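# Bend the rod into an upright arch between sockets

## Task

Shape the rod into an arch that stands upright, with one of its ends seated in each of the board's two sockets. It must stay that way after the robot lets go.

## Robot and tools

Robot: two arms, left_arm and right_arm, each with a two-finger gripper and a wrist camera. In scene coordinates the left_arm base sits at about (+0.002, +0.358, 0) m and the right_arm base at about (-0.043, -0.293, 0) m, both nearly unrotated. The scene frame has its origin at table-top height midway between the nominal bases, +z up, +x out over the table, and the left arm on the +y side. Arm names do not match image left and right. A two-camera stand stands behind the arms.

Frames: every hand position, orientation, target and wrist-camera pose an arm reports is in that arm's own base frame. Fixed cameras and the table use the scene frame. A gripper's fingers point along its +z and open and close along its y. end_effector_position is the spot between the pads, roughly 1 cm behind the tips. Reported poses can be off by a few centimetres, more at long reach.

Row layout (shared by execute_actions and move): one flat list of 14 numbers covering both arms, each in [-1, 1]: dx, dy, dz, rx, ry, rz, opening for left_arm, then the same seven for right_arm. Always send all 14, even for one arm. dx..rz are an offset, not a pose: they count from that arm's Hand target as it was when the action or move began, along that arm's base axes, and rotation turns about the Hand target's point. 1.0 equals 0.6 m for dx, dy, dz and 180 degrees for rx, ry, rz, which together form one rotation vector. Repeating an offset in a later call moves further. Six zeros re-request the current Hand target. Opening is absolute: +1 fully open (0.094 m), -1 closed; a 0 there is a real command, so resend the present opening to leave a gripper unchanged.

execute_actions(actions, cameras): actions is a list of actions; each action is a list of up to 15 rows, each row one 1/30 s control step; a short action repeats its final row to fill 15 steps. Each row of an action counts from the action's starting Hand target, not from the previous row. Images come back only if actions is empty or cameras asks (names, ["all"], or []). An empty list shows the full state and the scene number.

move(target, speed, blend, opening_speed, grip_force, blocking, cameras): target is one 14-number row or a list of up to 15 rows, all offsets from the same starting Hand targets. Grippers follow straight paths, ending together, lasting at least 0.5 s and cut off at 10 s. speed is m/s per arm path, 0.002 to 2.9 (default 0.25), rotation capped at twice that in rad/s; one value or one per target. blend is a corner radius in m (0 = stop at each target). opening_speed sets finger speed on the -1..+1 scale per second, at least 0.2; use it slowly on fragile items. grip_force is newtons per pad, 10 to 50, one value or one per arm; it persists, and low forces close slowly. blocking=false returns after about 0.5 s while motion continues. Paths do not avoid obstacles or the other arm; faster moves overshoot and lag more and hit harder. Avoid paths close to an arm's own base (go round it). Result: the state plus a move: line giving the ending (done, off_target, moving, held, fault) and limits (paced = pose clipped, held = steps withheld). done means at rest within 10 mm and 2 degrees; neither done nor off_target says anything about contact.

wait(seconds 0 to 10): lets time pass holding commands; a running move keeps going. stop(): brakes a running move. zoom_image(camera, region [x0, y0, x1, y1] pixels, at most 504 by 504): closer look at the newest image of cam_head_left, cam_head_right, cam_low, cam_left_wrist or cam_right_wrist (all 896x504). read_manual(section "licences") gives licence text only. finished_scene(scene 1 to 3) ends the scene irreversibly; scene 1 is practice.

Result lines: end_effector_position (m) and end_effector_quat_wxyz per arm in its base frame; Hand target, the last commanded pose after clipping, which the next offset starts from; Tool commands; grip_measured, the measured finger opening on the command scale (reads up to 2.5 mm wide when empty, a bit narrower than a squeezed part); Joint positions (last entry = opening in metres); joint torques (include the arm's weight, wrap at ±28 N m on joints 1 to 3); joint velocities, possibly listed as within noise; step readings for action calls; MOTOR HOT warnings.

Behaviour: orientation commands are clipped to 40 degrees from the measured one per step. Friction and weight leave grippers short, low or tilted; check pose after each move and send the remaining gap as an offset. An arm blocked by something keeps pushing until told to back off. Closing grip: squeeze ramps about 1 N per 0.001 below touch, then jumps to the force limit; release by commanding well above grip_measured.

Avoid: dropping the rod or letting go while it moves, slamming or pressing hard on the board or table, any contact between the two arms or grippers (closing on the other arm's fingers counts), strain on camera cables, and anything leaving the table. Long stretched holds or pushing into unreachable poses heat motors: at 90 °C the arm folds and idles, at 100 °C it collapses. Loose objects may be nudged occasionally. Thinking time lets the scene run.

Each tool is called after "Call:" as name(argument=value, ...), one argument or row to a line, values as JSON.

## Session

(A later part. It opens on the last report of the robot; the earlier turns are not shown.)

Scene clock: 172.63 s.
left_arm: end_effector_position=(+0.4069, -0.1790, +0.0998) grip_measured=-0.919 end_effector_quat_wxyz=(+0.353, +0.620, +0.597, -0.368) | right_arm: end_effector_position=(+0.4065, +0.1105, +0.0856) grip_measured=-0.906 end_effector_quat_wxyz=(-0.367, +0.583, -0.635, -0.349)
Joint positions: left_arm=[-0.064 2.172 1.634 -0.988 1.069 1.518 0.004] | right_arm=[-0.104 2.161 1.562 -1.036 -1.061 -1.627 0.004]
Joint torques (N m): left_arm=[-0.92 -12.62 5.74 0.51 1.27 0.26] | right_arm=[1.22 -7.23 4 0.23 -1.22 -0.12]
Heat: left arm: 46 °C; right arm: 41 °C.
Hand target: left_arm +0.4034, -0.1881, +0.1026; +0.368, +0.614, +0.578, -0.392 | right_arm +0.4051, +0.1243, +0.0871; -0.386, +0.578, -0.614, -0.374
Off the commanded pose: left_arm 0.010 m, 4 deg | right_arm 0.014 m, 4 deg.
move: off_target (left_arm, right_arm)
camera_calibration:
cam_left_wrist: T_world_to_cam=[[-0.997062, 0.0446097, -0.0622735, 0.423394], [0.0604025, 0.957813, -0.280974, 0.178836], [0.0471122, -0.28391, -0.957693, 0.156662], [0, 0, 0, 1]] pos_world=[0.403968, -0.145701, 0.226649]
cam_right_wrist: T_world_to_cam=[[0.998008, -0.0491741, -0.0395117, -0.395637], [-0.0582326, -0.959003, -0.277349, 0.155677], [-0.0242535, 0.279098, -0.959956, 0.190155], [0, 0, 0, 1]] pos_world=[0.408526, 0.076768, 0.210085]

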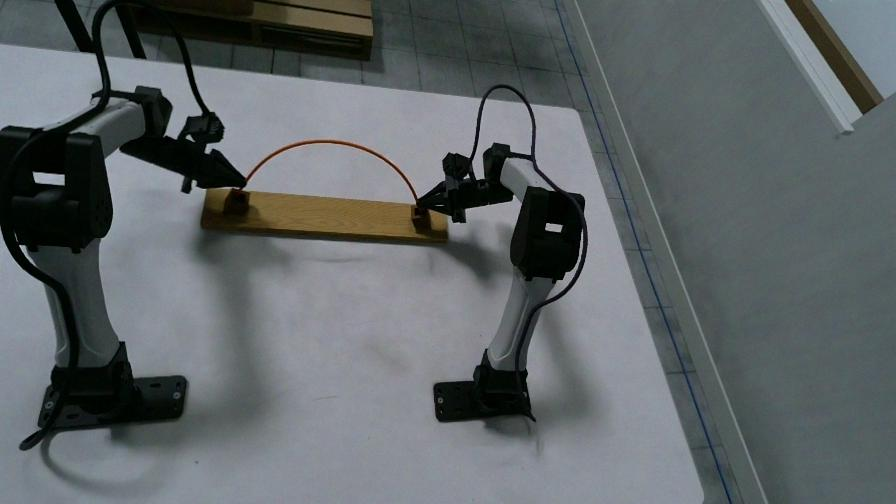

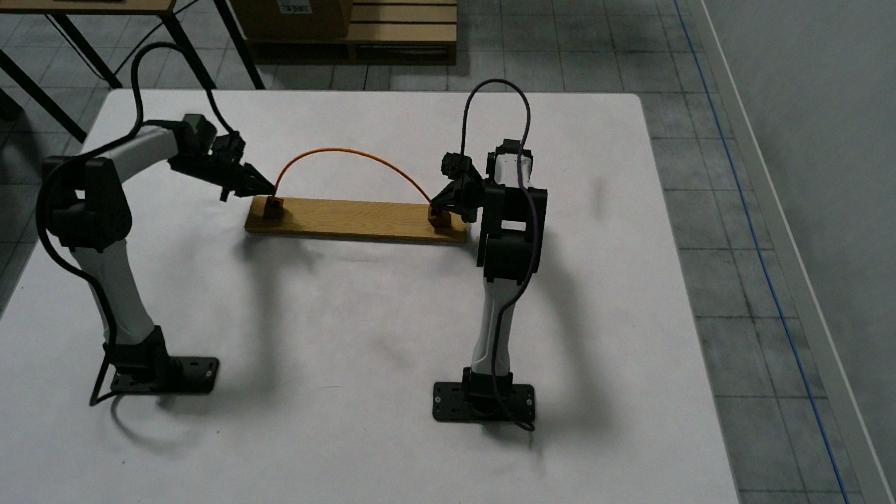

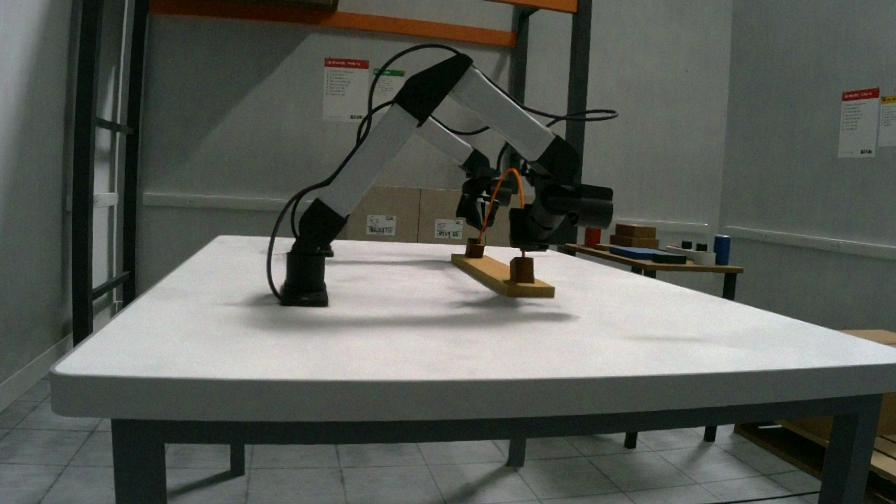

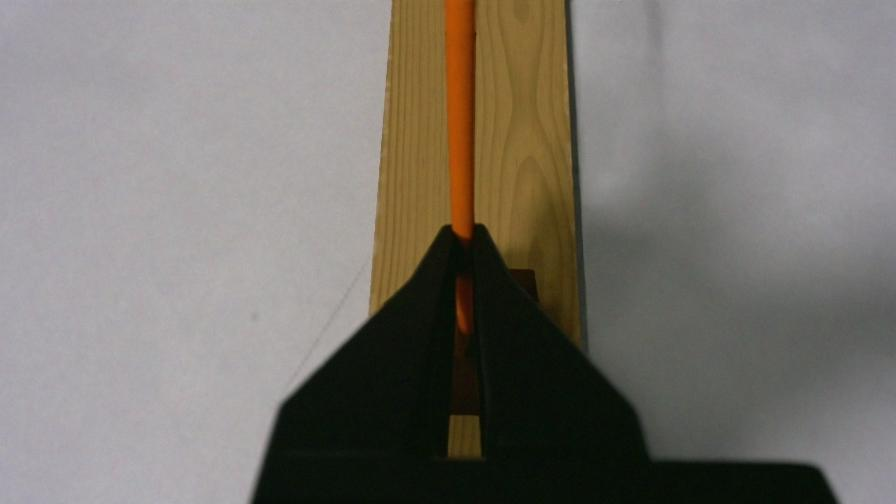

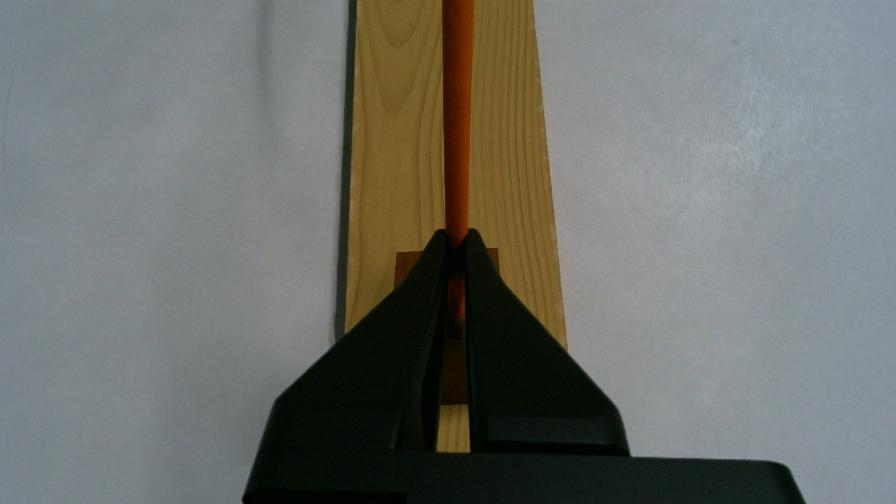

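Call:
move(
  target=[-0.003,0.009,-0.02,0,0,0,-1,-0.003,-0.0075,-0.0167,0,0,0,-1],
  speed=0.03,
  cameras=["all"],
)

Call:
zoom_image(
  camera="cam_head_left",
  region=[210, 160, 290, 220],
)

Call:
zoom_image(
  camera="cam_head_right",
  region=[240, 170, 320, 230],
)

Call:
zoom_image(
  camera="cam_head_left",
  region=[380, 180, 460, 240],
)

Call:
zoom_image(
  camera="cam_low",
  region=[440, 140, 580, 310],
)

Scene clock: 182.10 s.
left_arm: end_effector_position=(+0.4051, -0.1773, +0.0961) grip_measured=-0.919 end_effector_quat_wxyz=(+0.362, +0.618, +0.588, -0.375) | right_arm: end_effector_position=(+0.4061, +0.1087, +0.0826) grip_measured=-0.906 end_effector_quat_wxyz=(-0.377, +0.582, -0.629, -0.352)
Joint positions: left_arm=[-0.055 2.181 1.616 -0.981 1.097 1.551 0.004] | right_arm=[-0.113 2.171 1.551 -1.028 -1.082 -1.653 0.004]
Joint torques (N m): left_arm=[-0.61 -11.88 5.08 0.53 1 0.25] | right_arm=[1.07 -6.65 3.55 0.22 -1.03 -0.12]
Heat: left arm: 46 °C; right arm: 40 °C.
Hand target: left_arm +0.4016, -0.1826, +0.0904; +0.368, +0.614, +0.578, -0.392 | right_arm +0.4033, +0.1198, +0.0771; -0.386, +0.578, -0.614, -0.374
Off the commanded pose: left_arm 0.008 m, 2 deg | right_arm 0.013 m, 3 deg.
move: off_target (right_arm)
camera_calibration:
cam_left_wrist: T_world_to_cam=[[-0.996218, 0.0500639, -0.0710129, 0.422623], [0.0695857, 0.949145, -0.307052, 0.173603], [0.0520293, -0.310832, -0.94904, 0.146089], [0, 0, 0, 1]] pos_world=[0.401344, -0.140524, 0.221962]
cam_right_wrist: T_world_to_cam=[[0.998502, -0.0467336, -0.0284579, -0.396785], [-0.0530972, -0.953178, -0.297711, 0.152052], [-0.0132123, 0.298776, -0.954232, 0.180669], [0, 0, 0, 1]] pos_world=[0.406652, 0.0724099, 0.206376]

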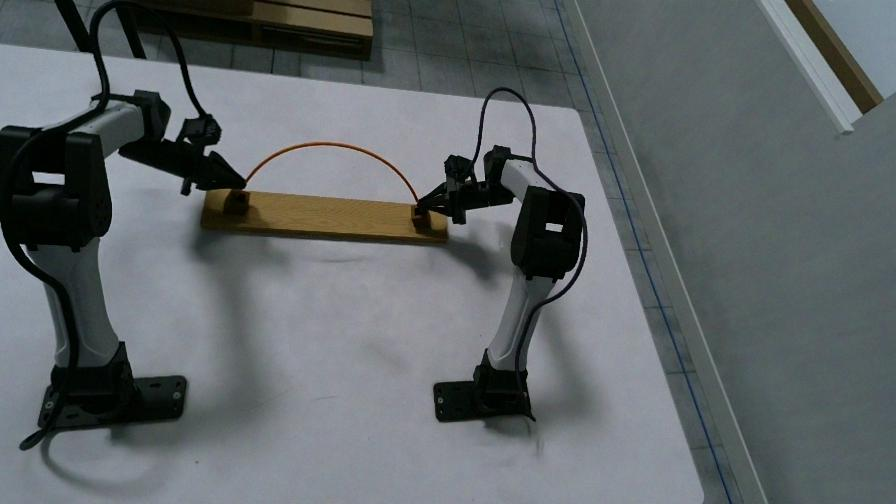

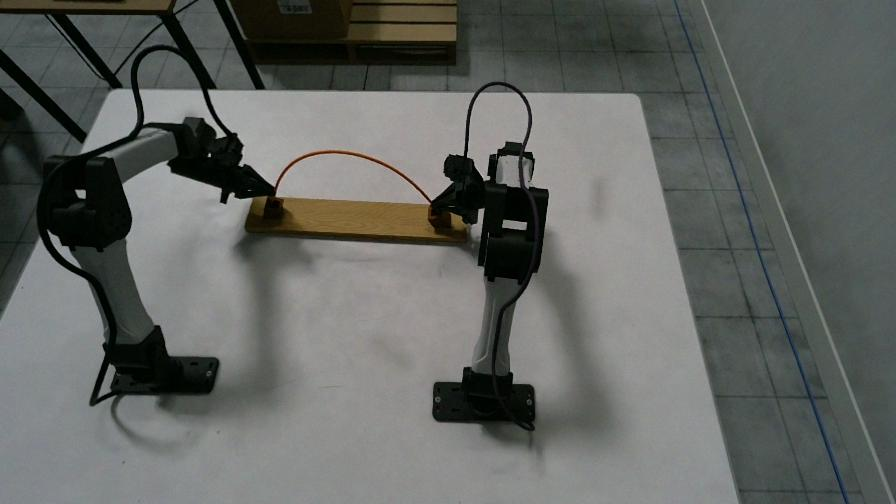

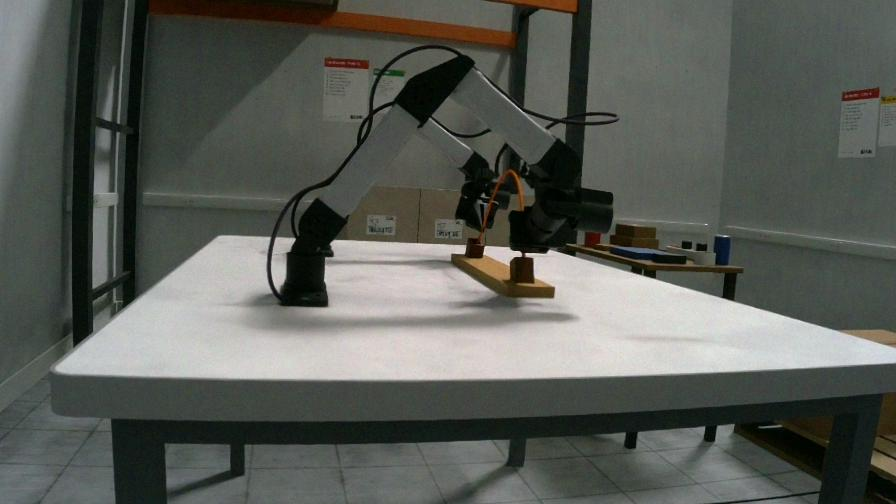

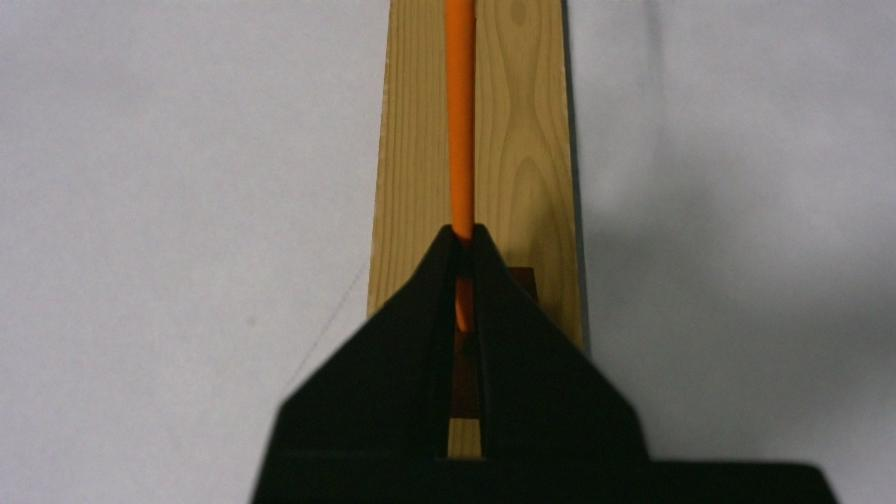

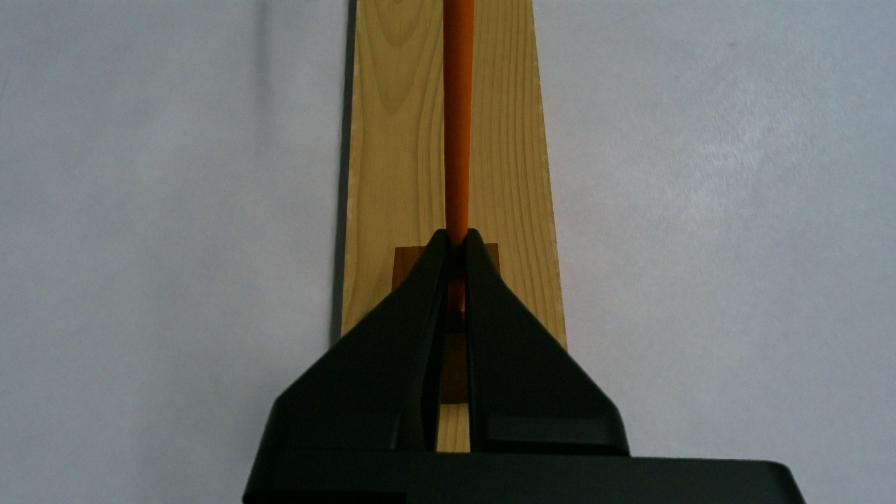

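Scaled by 6.300 from the camera's 896x504 image, which has a finer 1280x720 frame.

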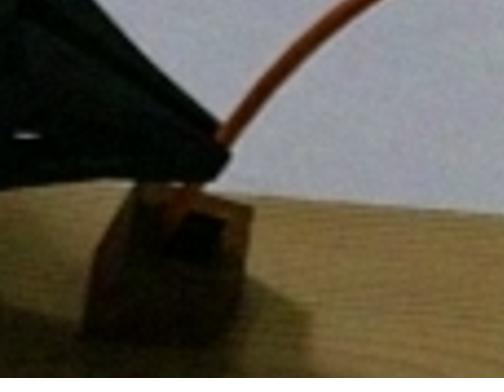

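Scaled by 6.300 from the camera's 896x504 image, which has a finer 1280x720 frame.

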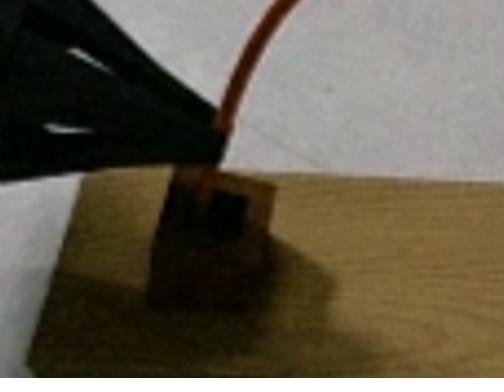

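Scaled by 6.300 from the camera's 896x504 image, which has a finer 1280x720 frame.

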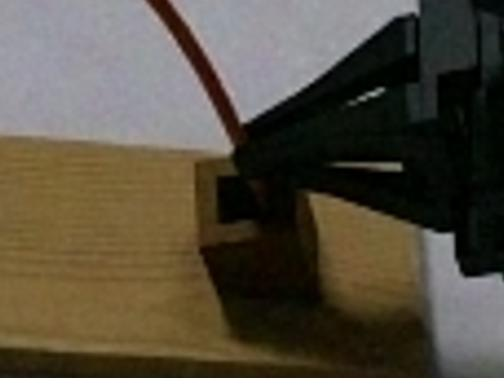

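Scaled by 2.965 from the camera's 896x504 image, which has a finer 1280x720 frame.

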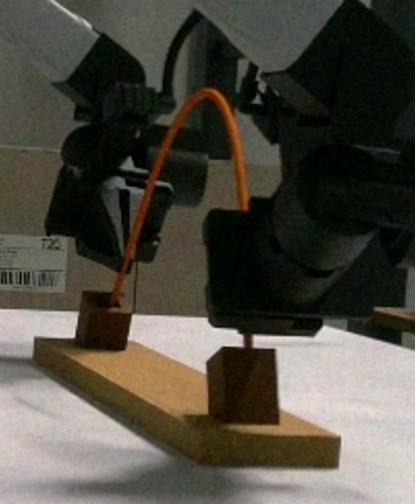

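Call:
move(
  target=[-0.003,0.005,-0.0167,0,0,0,-1,-0.003,-0.005,-0.0167,0,0,0,-1],
  speed=0.03,
  cameras=["all"],
)

Call:
zoom_image(
  camera="cam_head_left",
  region=[210, 160, 290, 220],
)

Call:
zoom_image(
  camera="cam_head_left",
  region=[380, 180, 460, 240],
)

Call:
zoom_image(
  camera="cam_low",
  region=[440, 140, 580, 310],
)

Call:
zoom_image(
  camera="cam_left_wrist",
  region=[380, 200, 580, 470],
)

Call:
zoom_image(
  camera="cam_right_wrist",
  region=[360, 200, 560, 470],
)

Scene clock: 185.70 s.
left_arm: end_effector_position=(+0.4037, -0.1775, +0.0953) grip_measured=-0.919 end_effector_quat_wxyz=(+0.374, +0.615, +0.579, -0.382) | right_arm: end_effector_position=(+0.4056, +0.1091, +0.0815) grip_measured=-0.906 end_effector_quat_wxyz=(-0.391, +0.577, -0.620, -0.361)
Joint positions: left_arm=[-0.05 2.184 1.597 -0.965 1.129 1.569 0.004] | right_arm=[-0.119 2.18 1.536 -1.016 -1.119 -1.674 0.004]
Joint torques (N m): left_arm=[-0.49 -11.12 4.63 0.55 0.68 0.24] | right_arm=[0.95 -6.17 3.23 0.24 -0.69 -0.12]
Heat: left arm: 47 °C; right arm: 40 °C.
Hand target: left_arm +0.3997, -0.1797, +0.0805; +0.368, +0.614, +0.578, -0.392 | right_arm +0.4015, +0.1168, +0.0671; -0.386, +0.578, -0.614, -0.374
Off the commanded pose: left_arm 0.016 m, 1 deg | right_arm 0.017 m, 2 deg.
move: off_target (left_arm, right_arm)
camera_calibration:
cam_left_wrist: T_world_to_cam=[[-0.995383, 0.0511759, -0.0812069, 0.422017], [0.0757592, 0.938357, -0.337264, 0.172108], [0.0589413, -0.341859, -0.937901, 0.135896], [0, 0, 0, 1]] pos_world=[0.39902, -0.136639, 0.219774]
cam_right_wrist: T_world_to_cam=[[0.998747, -0.0461711, -0.0192898, -0.397179], [-0.049961, -0.941597, -0.333016, 0.152476], [-0.00278751, 0.333563, -0.942724, 0.170416], [0, 0, 0, 1]] pos_world=[0.404775, 0.0683882, 0.203771]

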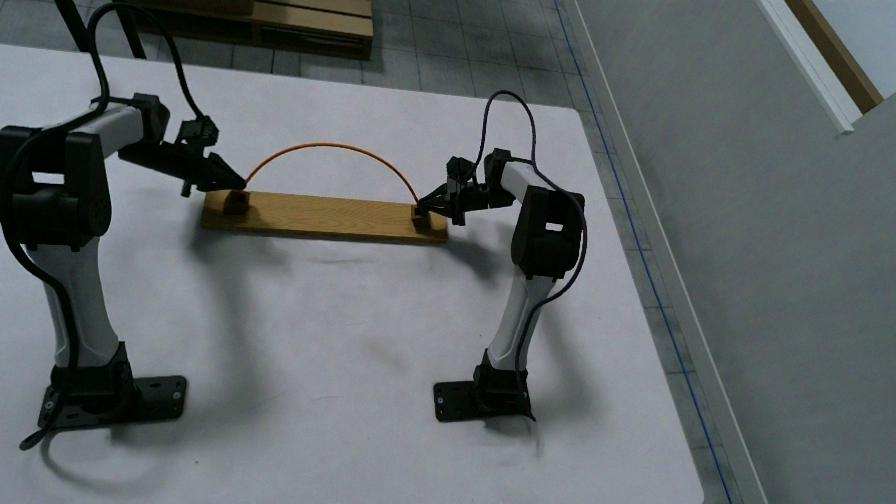

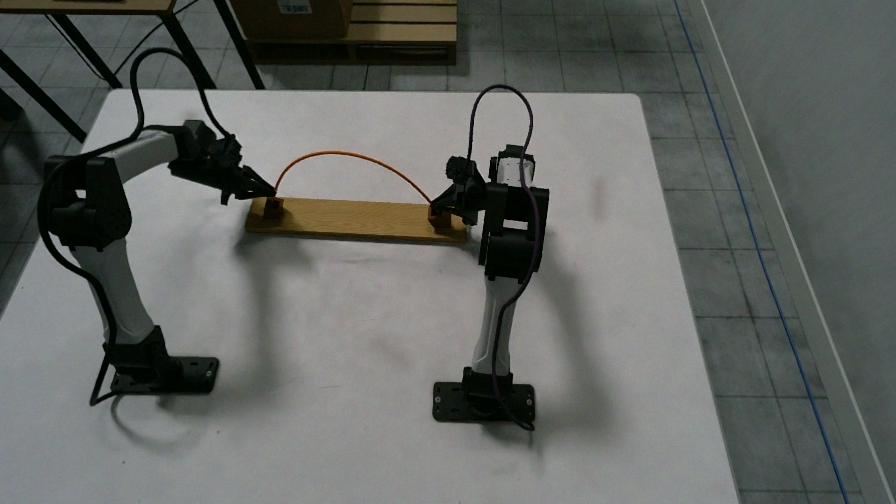

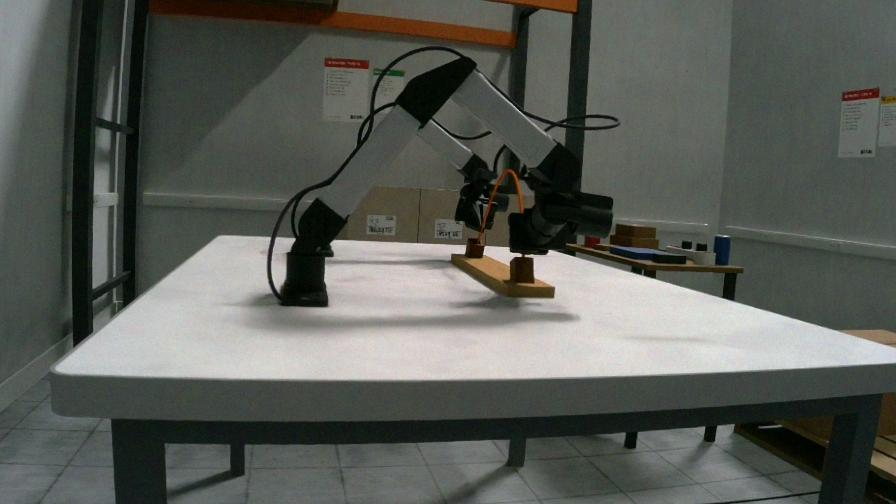

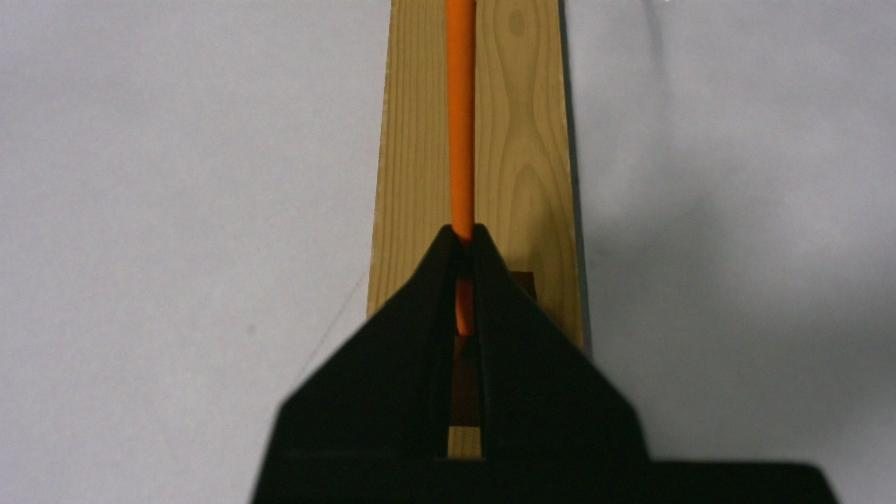

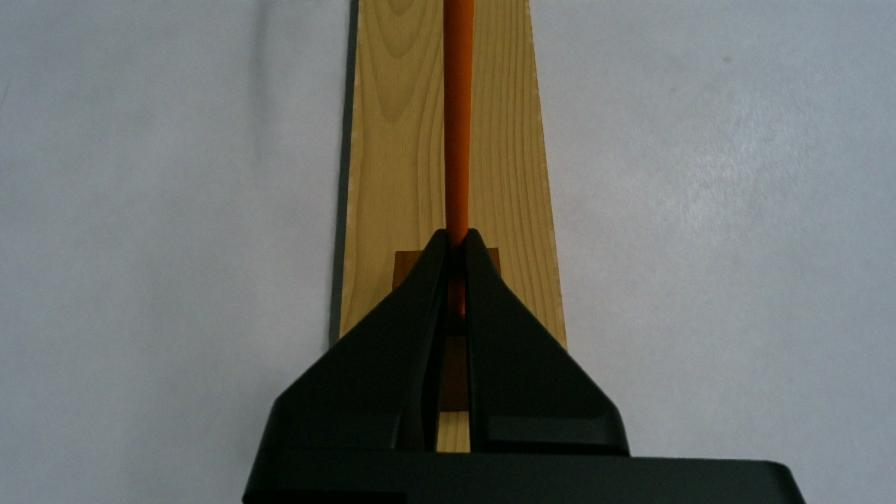

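Scaled by 6.300 from the camera's 896x504 image, which has a finer 1280x720 frame.

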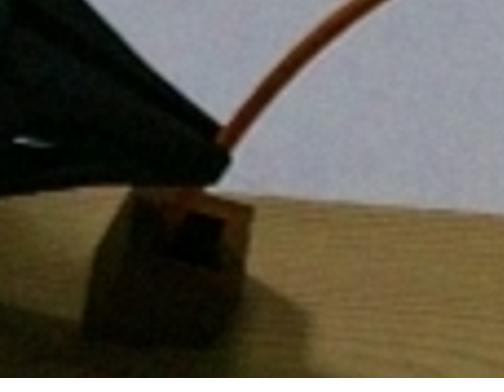

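Scaled by 6.300 from the camera's 896x504 image, which has a finer 1280x720 frame.

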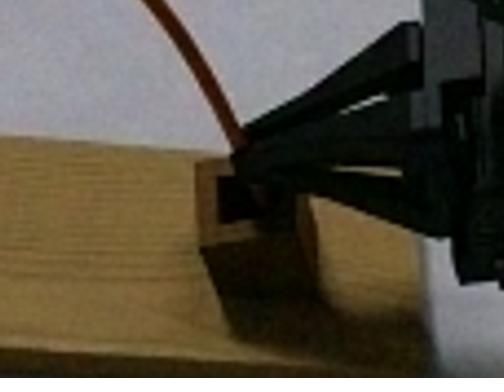

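Scaled by 2.965 from the camera's 896x504 image, which has a finer 1280x720 frame.

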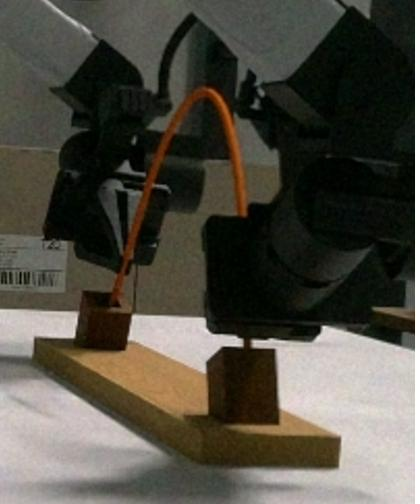

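Scaled by 1.867 from the camera's 896x504 image, which has a finer 1280x720 frame.

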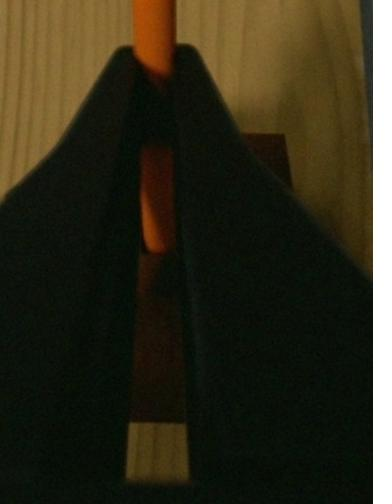

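Scaled by 1.867 from the camera's 896x504 image, which has a finer 1280x720 frame.

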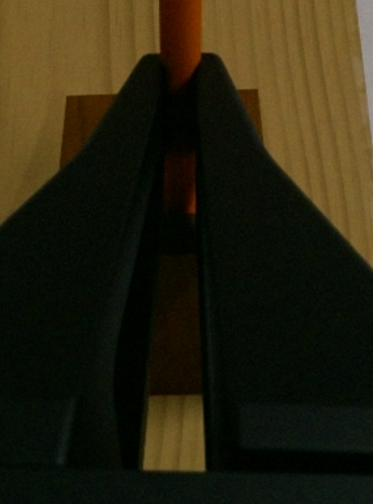

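Call:
move(
  target=[-0.0095,-0.027,0.0625,0,0,0,-1,0,0,0.008,0,0,0,-1],
  speed=0.03,
  cameras=["all"],
)

Call:
zoom_image(
  camera="cam_head_left",
  region=[210, 160, 290, 220],
)

Call:
zoom_image(
  camera="cam_left_wrist",
  region=[380, 200, 580, 470],
)

Call:
zoom_image(
  camera="cam_low",
  region=[440, 140, 580, 310],
)

Scene clock: 191.90 s.
left_arm: end_effector_position=(+0.4026, -0.1796, +0.0958) grip_measured=-0.919 end_effector_quat_wxyz=(+0.356, +0.611, +0.597, -0.379) | right_arm: end_effector_position=(+0.4057, +0.1087, +0.0816) grip_measured=-0.906 end_effector_quat_wxyz=(-0.391, +0.577, -0.620, -0.361)
Joint positions: left_arm=[-0.061 2.169 1.597 -0.962 1.094 1.51 0.004] | right_arm=[-0.12 2.18 1.536 -1.016 -1.12 -1.675 0.004]
Joint torques (N m): left_arm=[-3.07 -17.98 5.98 0.32 1.02 -0.05] | right_arm=[1.06 -6.76 3.82 0.09 -0.68 -0.11]
Heat: left arm: 48 °C; right arm: 39 °C.
Hand target: left_arm +0.3940, -0.1959, +0.1179; +0.368, +0.614, +0.578, -0.392 | right_arm +0.4015, +0.1168, +0.0719; -0.386, +0.578, -0.614, -0.374
Off the commanded pose: left_arm 0.029 m, 3 deg | right_arm 0.013 m, 2 deg.
move: off_target (left_arm, right_arm)
camera_calibration:
cam_left_wrist: T_world_to_cam=[[-0.998188, 0.0379768, -0.0466701, 0.416576], [0.0504465, 0.950976, -0.305122, 0.183641], [0.0327946, -0.306923, -0.951169, 0.153823], [0, 0, 0, 1]] pos_world=[0.401513, -0.143246, 0.221786]
cam_right_wrist: T_world_to_cam=[[0.998719, -0.0470859, -0.0185108, -0.397288], [-0.0505655, -0.941194, -0.334062, 0.152472], [-0.0016926, 0.33457, -0.942369, 0.170092], [0, 0, 0, 1]] pos_world=[0.404777, 0.0678914, 0.20387]

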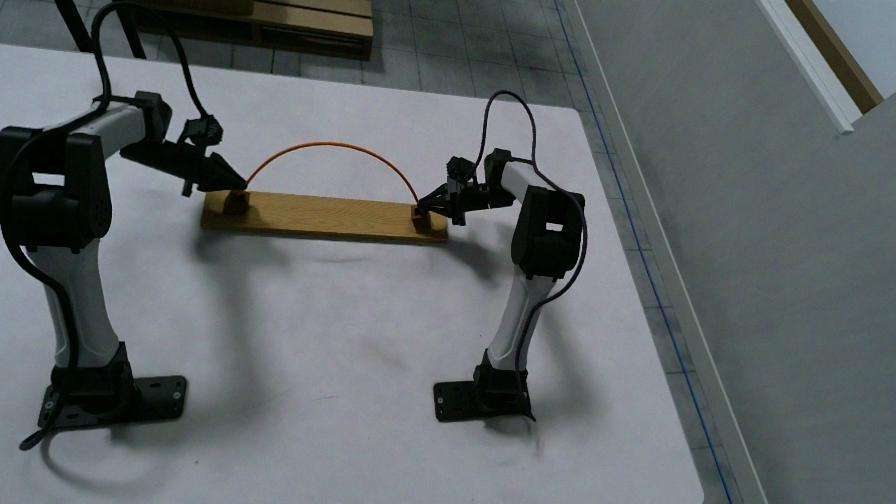

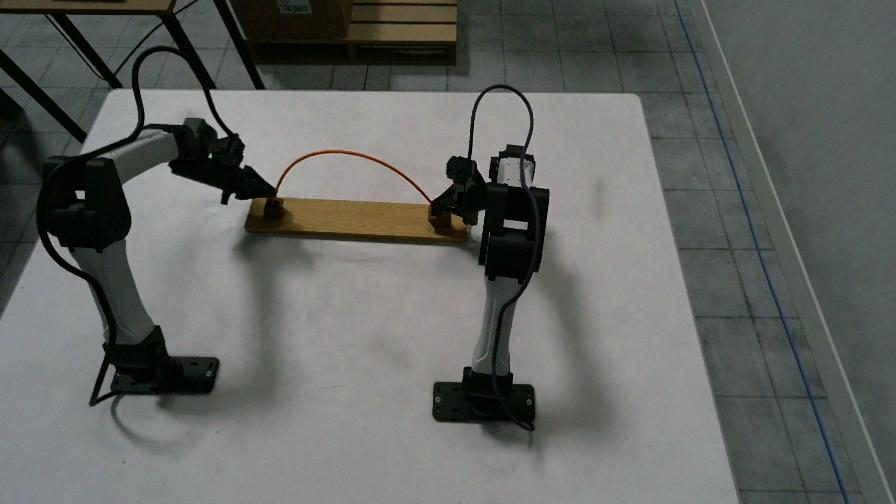

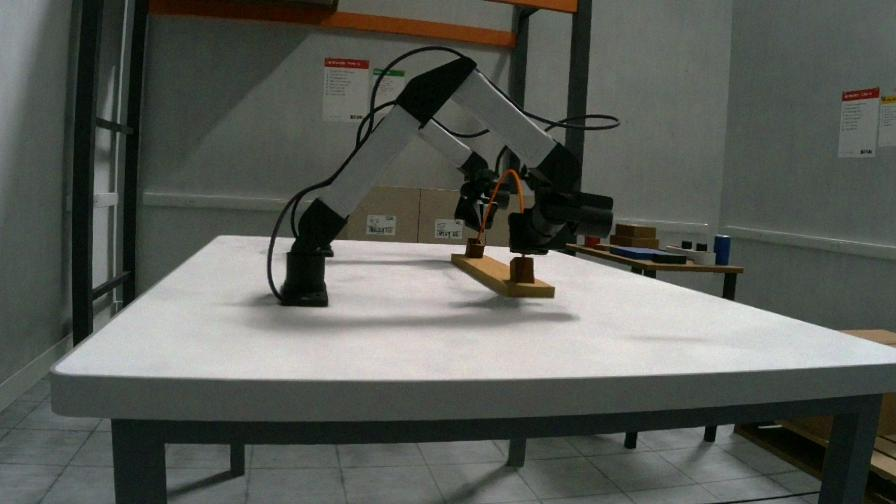

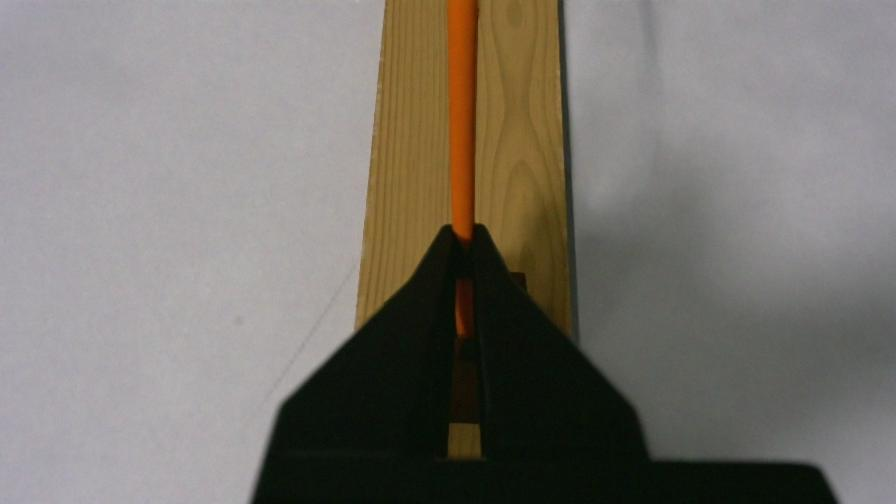

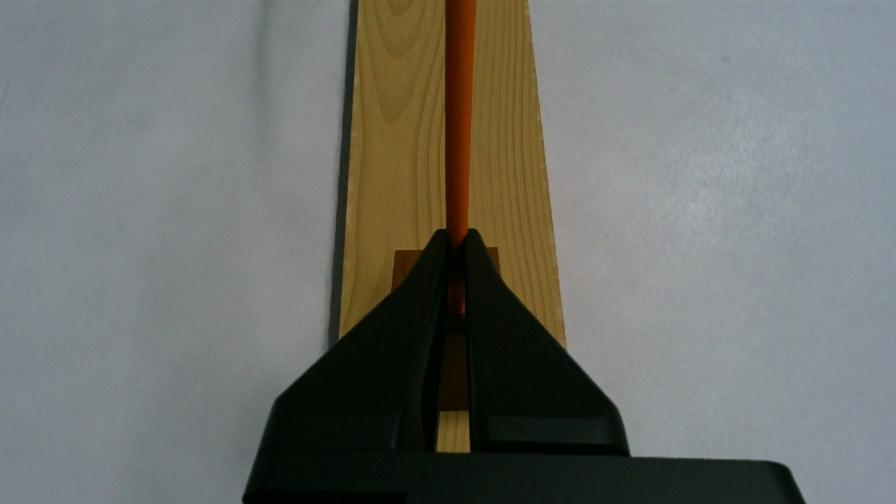

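Scaled by 6.300 from the camera's 896x504 image, which has a finer 1280x720 frame.

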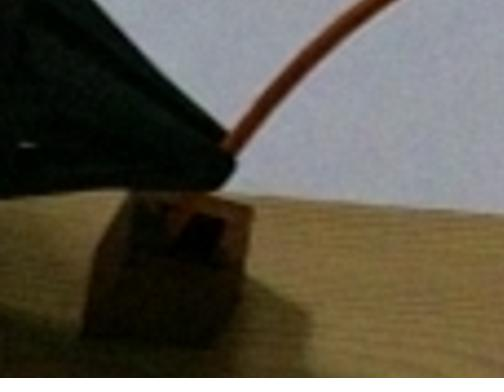

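Scaled by 1.867 from the camera's 896x504 image, which has a finer 1280x720 frame.

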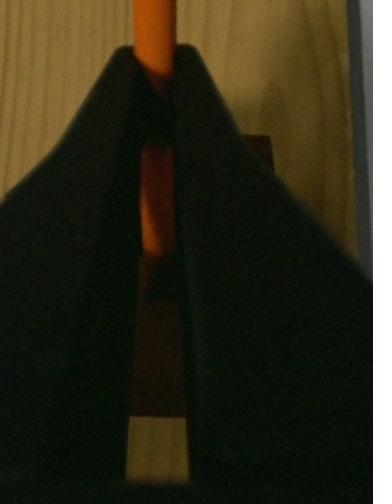

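Scaled by 2.965 from the camera's 896x504 image, which has a finer 1280x720 frame.

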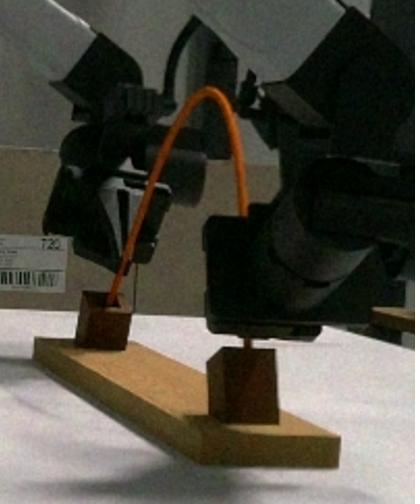

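Call:
move(
  target=[0,0,0.025,0,0,0,-1,0,0,0.0,0,0,0,-1],
  speed=0.03,
  cameras=["all"],
)

Call:
zoom_image(
  camera="cam_head_left",
  region=[210, 160, 290, 220],
)

Call:
zoom_image(
  camera="cam_left_wrist",
  region=[380, 200, 580, 470],
)

Call:
zoom_image(
  camera="cam_low",
  region=[440, 140, 580, 310],
)

Scene clock: 194.80 s.
left_arm: end_effector_position=(+0.3988, -0.1805, +0.1013) grip_measured=-0.919 end_effector_quat_wxyz=(+0.352, +0.611, +0.599, -0.380) | right_arm: end_effector_position=(+0.4057, +0.1087, +0.0816) grip_measured=-0.906 end_effector_quat_wxyz=(-0.391, +0.577, -0.620, -0.361)
Joint positions: left_arm=[-0.065 2.153 1.597 -0.984 1.089 1.506 0.004] | right_arm=[-0.12 2.18 1.536 -1.016 -1.12 -1.675 0.004]
Joint torques (N m): left_arm=[-2.7 -18.21 8.44 0.07 1.07 -0.03] | right_arm=[1.06 -6.76 3.85 0.09 -0.68 -0.11]
Heat: left arm: 49 °C; right arm: 39 °C.
Hand target: left_arm +0.3940, -0.1958, +0.1330; +0.368, +0.614, +0.578, -0.392 | right_arm +0.4015, +0.1168, +0.0719; -0.386, +0.578, -0.614, -0.374
Off the commanded pose: left_arm 0.036 m, 3 deg | right_arm 0.013 m, 2 deg.
move: off_target (left_arm, right_arm)
camera_calibration:
cam_left_wrist: T_world_to_cam=[[-0.998487, 0.0399563, -0.037769, 0.412714], [0.0494704, 0.952651, -0.300014, 0.18661], [0.0239933, -0.301428, -0.953187, 0.163575], [0, 0, 0, 1]] pos_world=[0.398933, -0.144959, 0.227491]
cam_right_wrist: T_world_to_cam=[[0.998719, -0.0470859, -0.0185108, -0.397288], [-0.0505655, -0.941194, -0.334062, 0.152472], [-0.0016926, 0.33457, -0.942369, 0.170092], [0, 0, 0, 1]] pos_world=[0.404777, 0.0678914, 0.20387]

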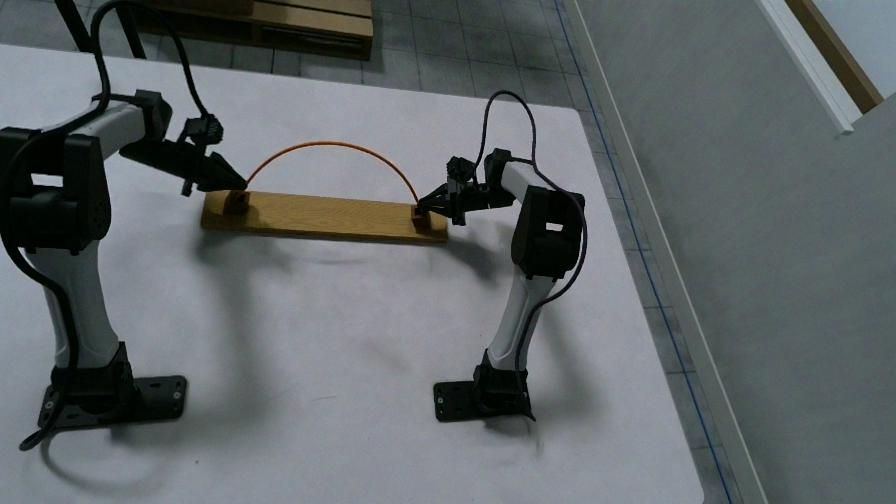

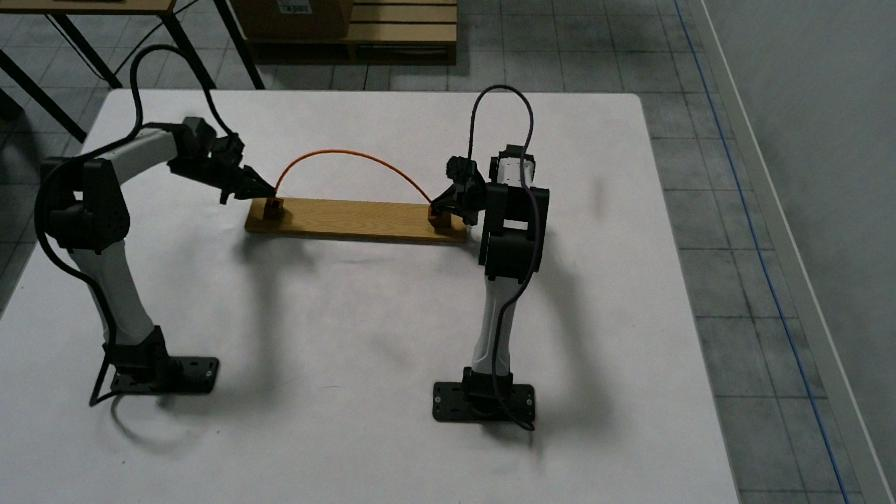

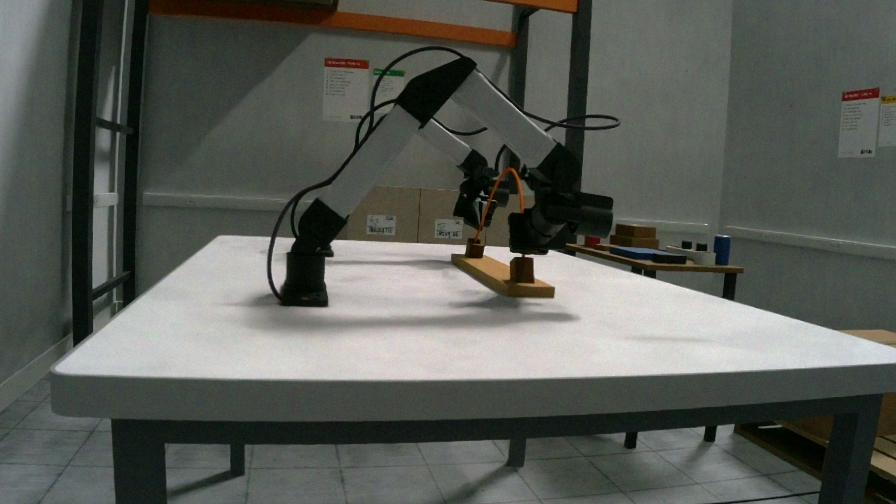

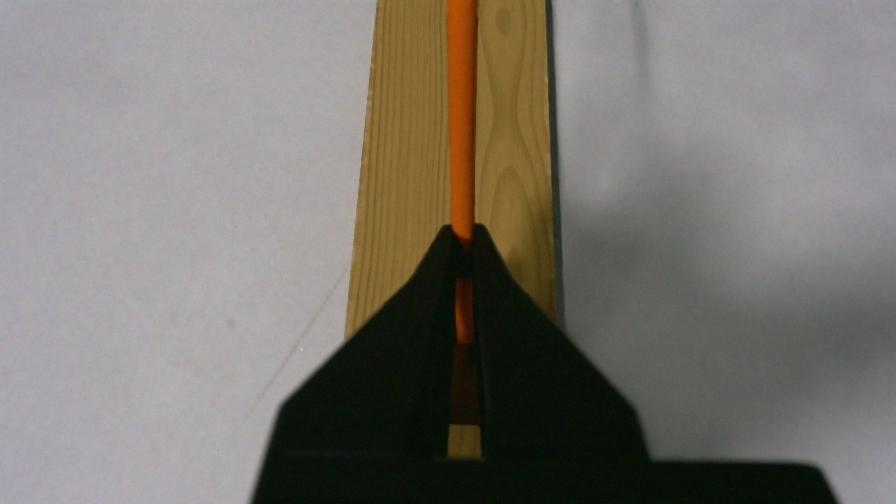

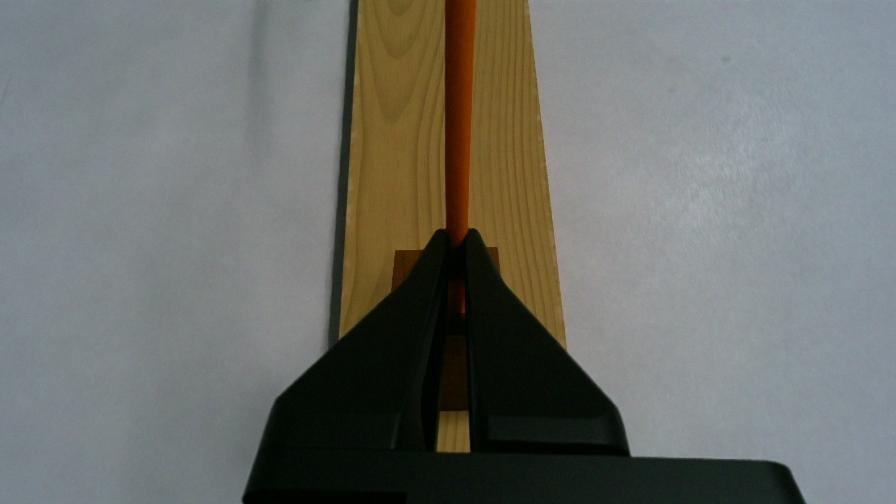

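Scaled by 6.300 from the camera's 896x504 image, which has a finer 1280x720 frame.

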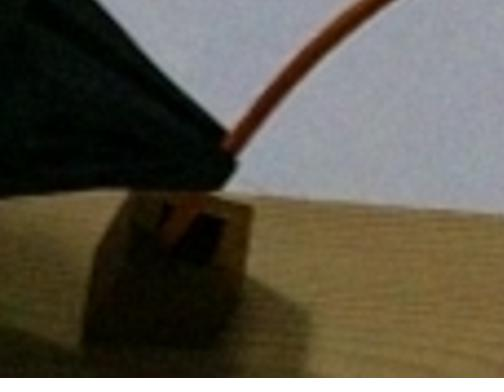

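Scaled by 1.867 from the camera's 896x504 image, which has a finer 1280x720 frame.

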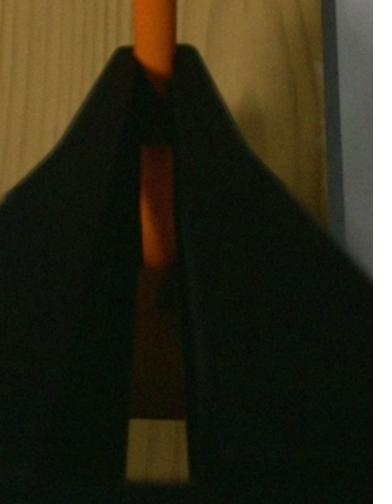

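Scaled by 2.965 from the camera's 896x504 image, which has a finer 1280x720 frame.

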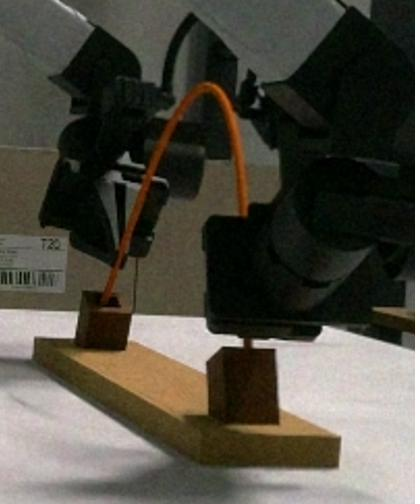

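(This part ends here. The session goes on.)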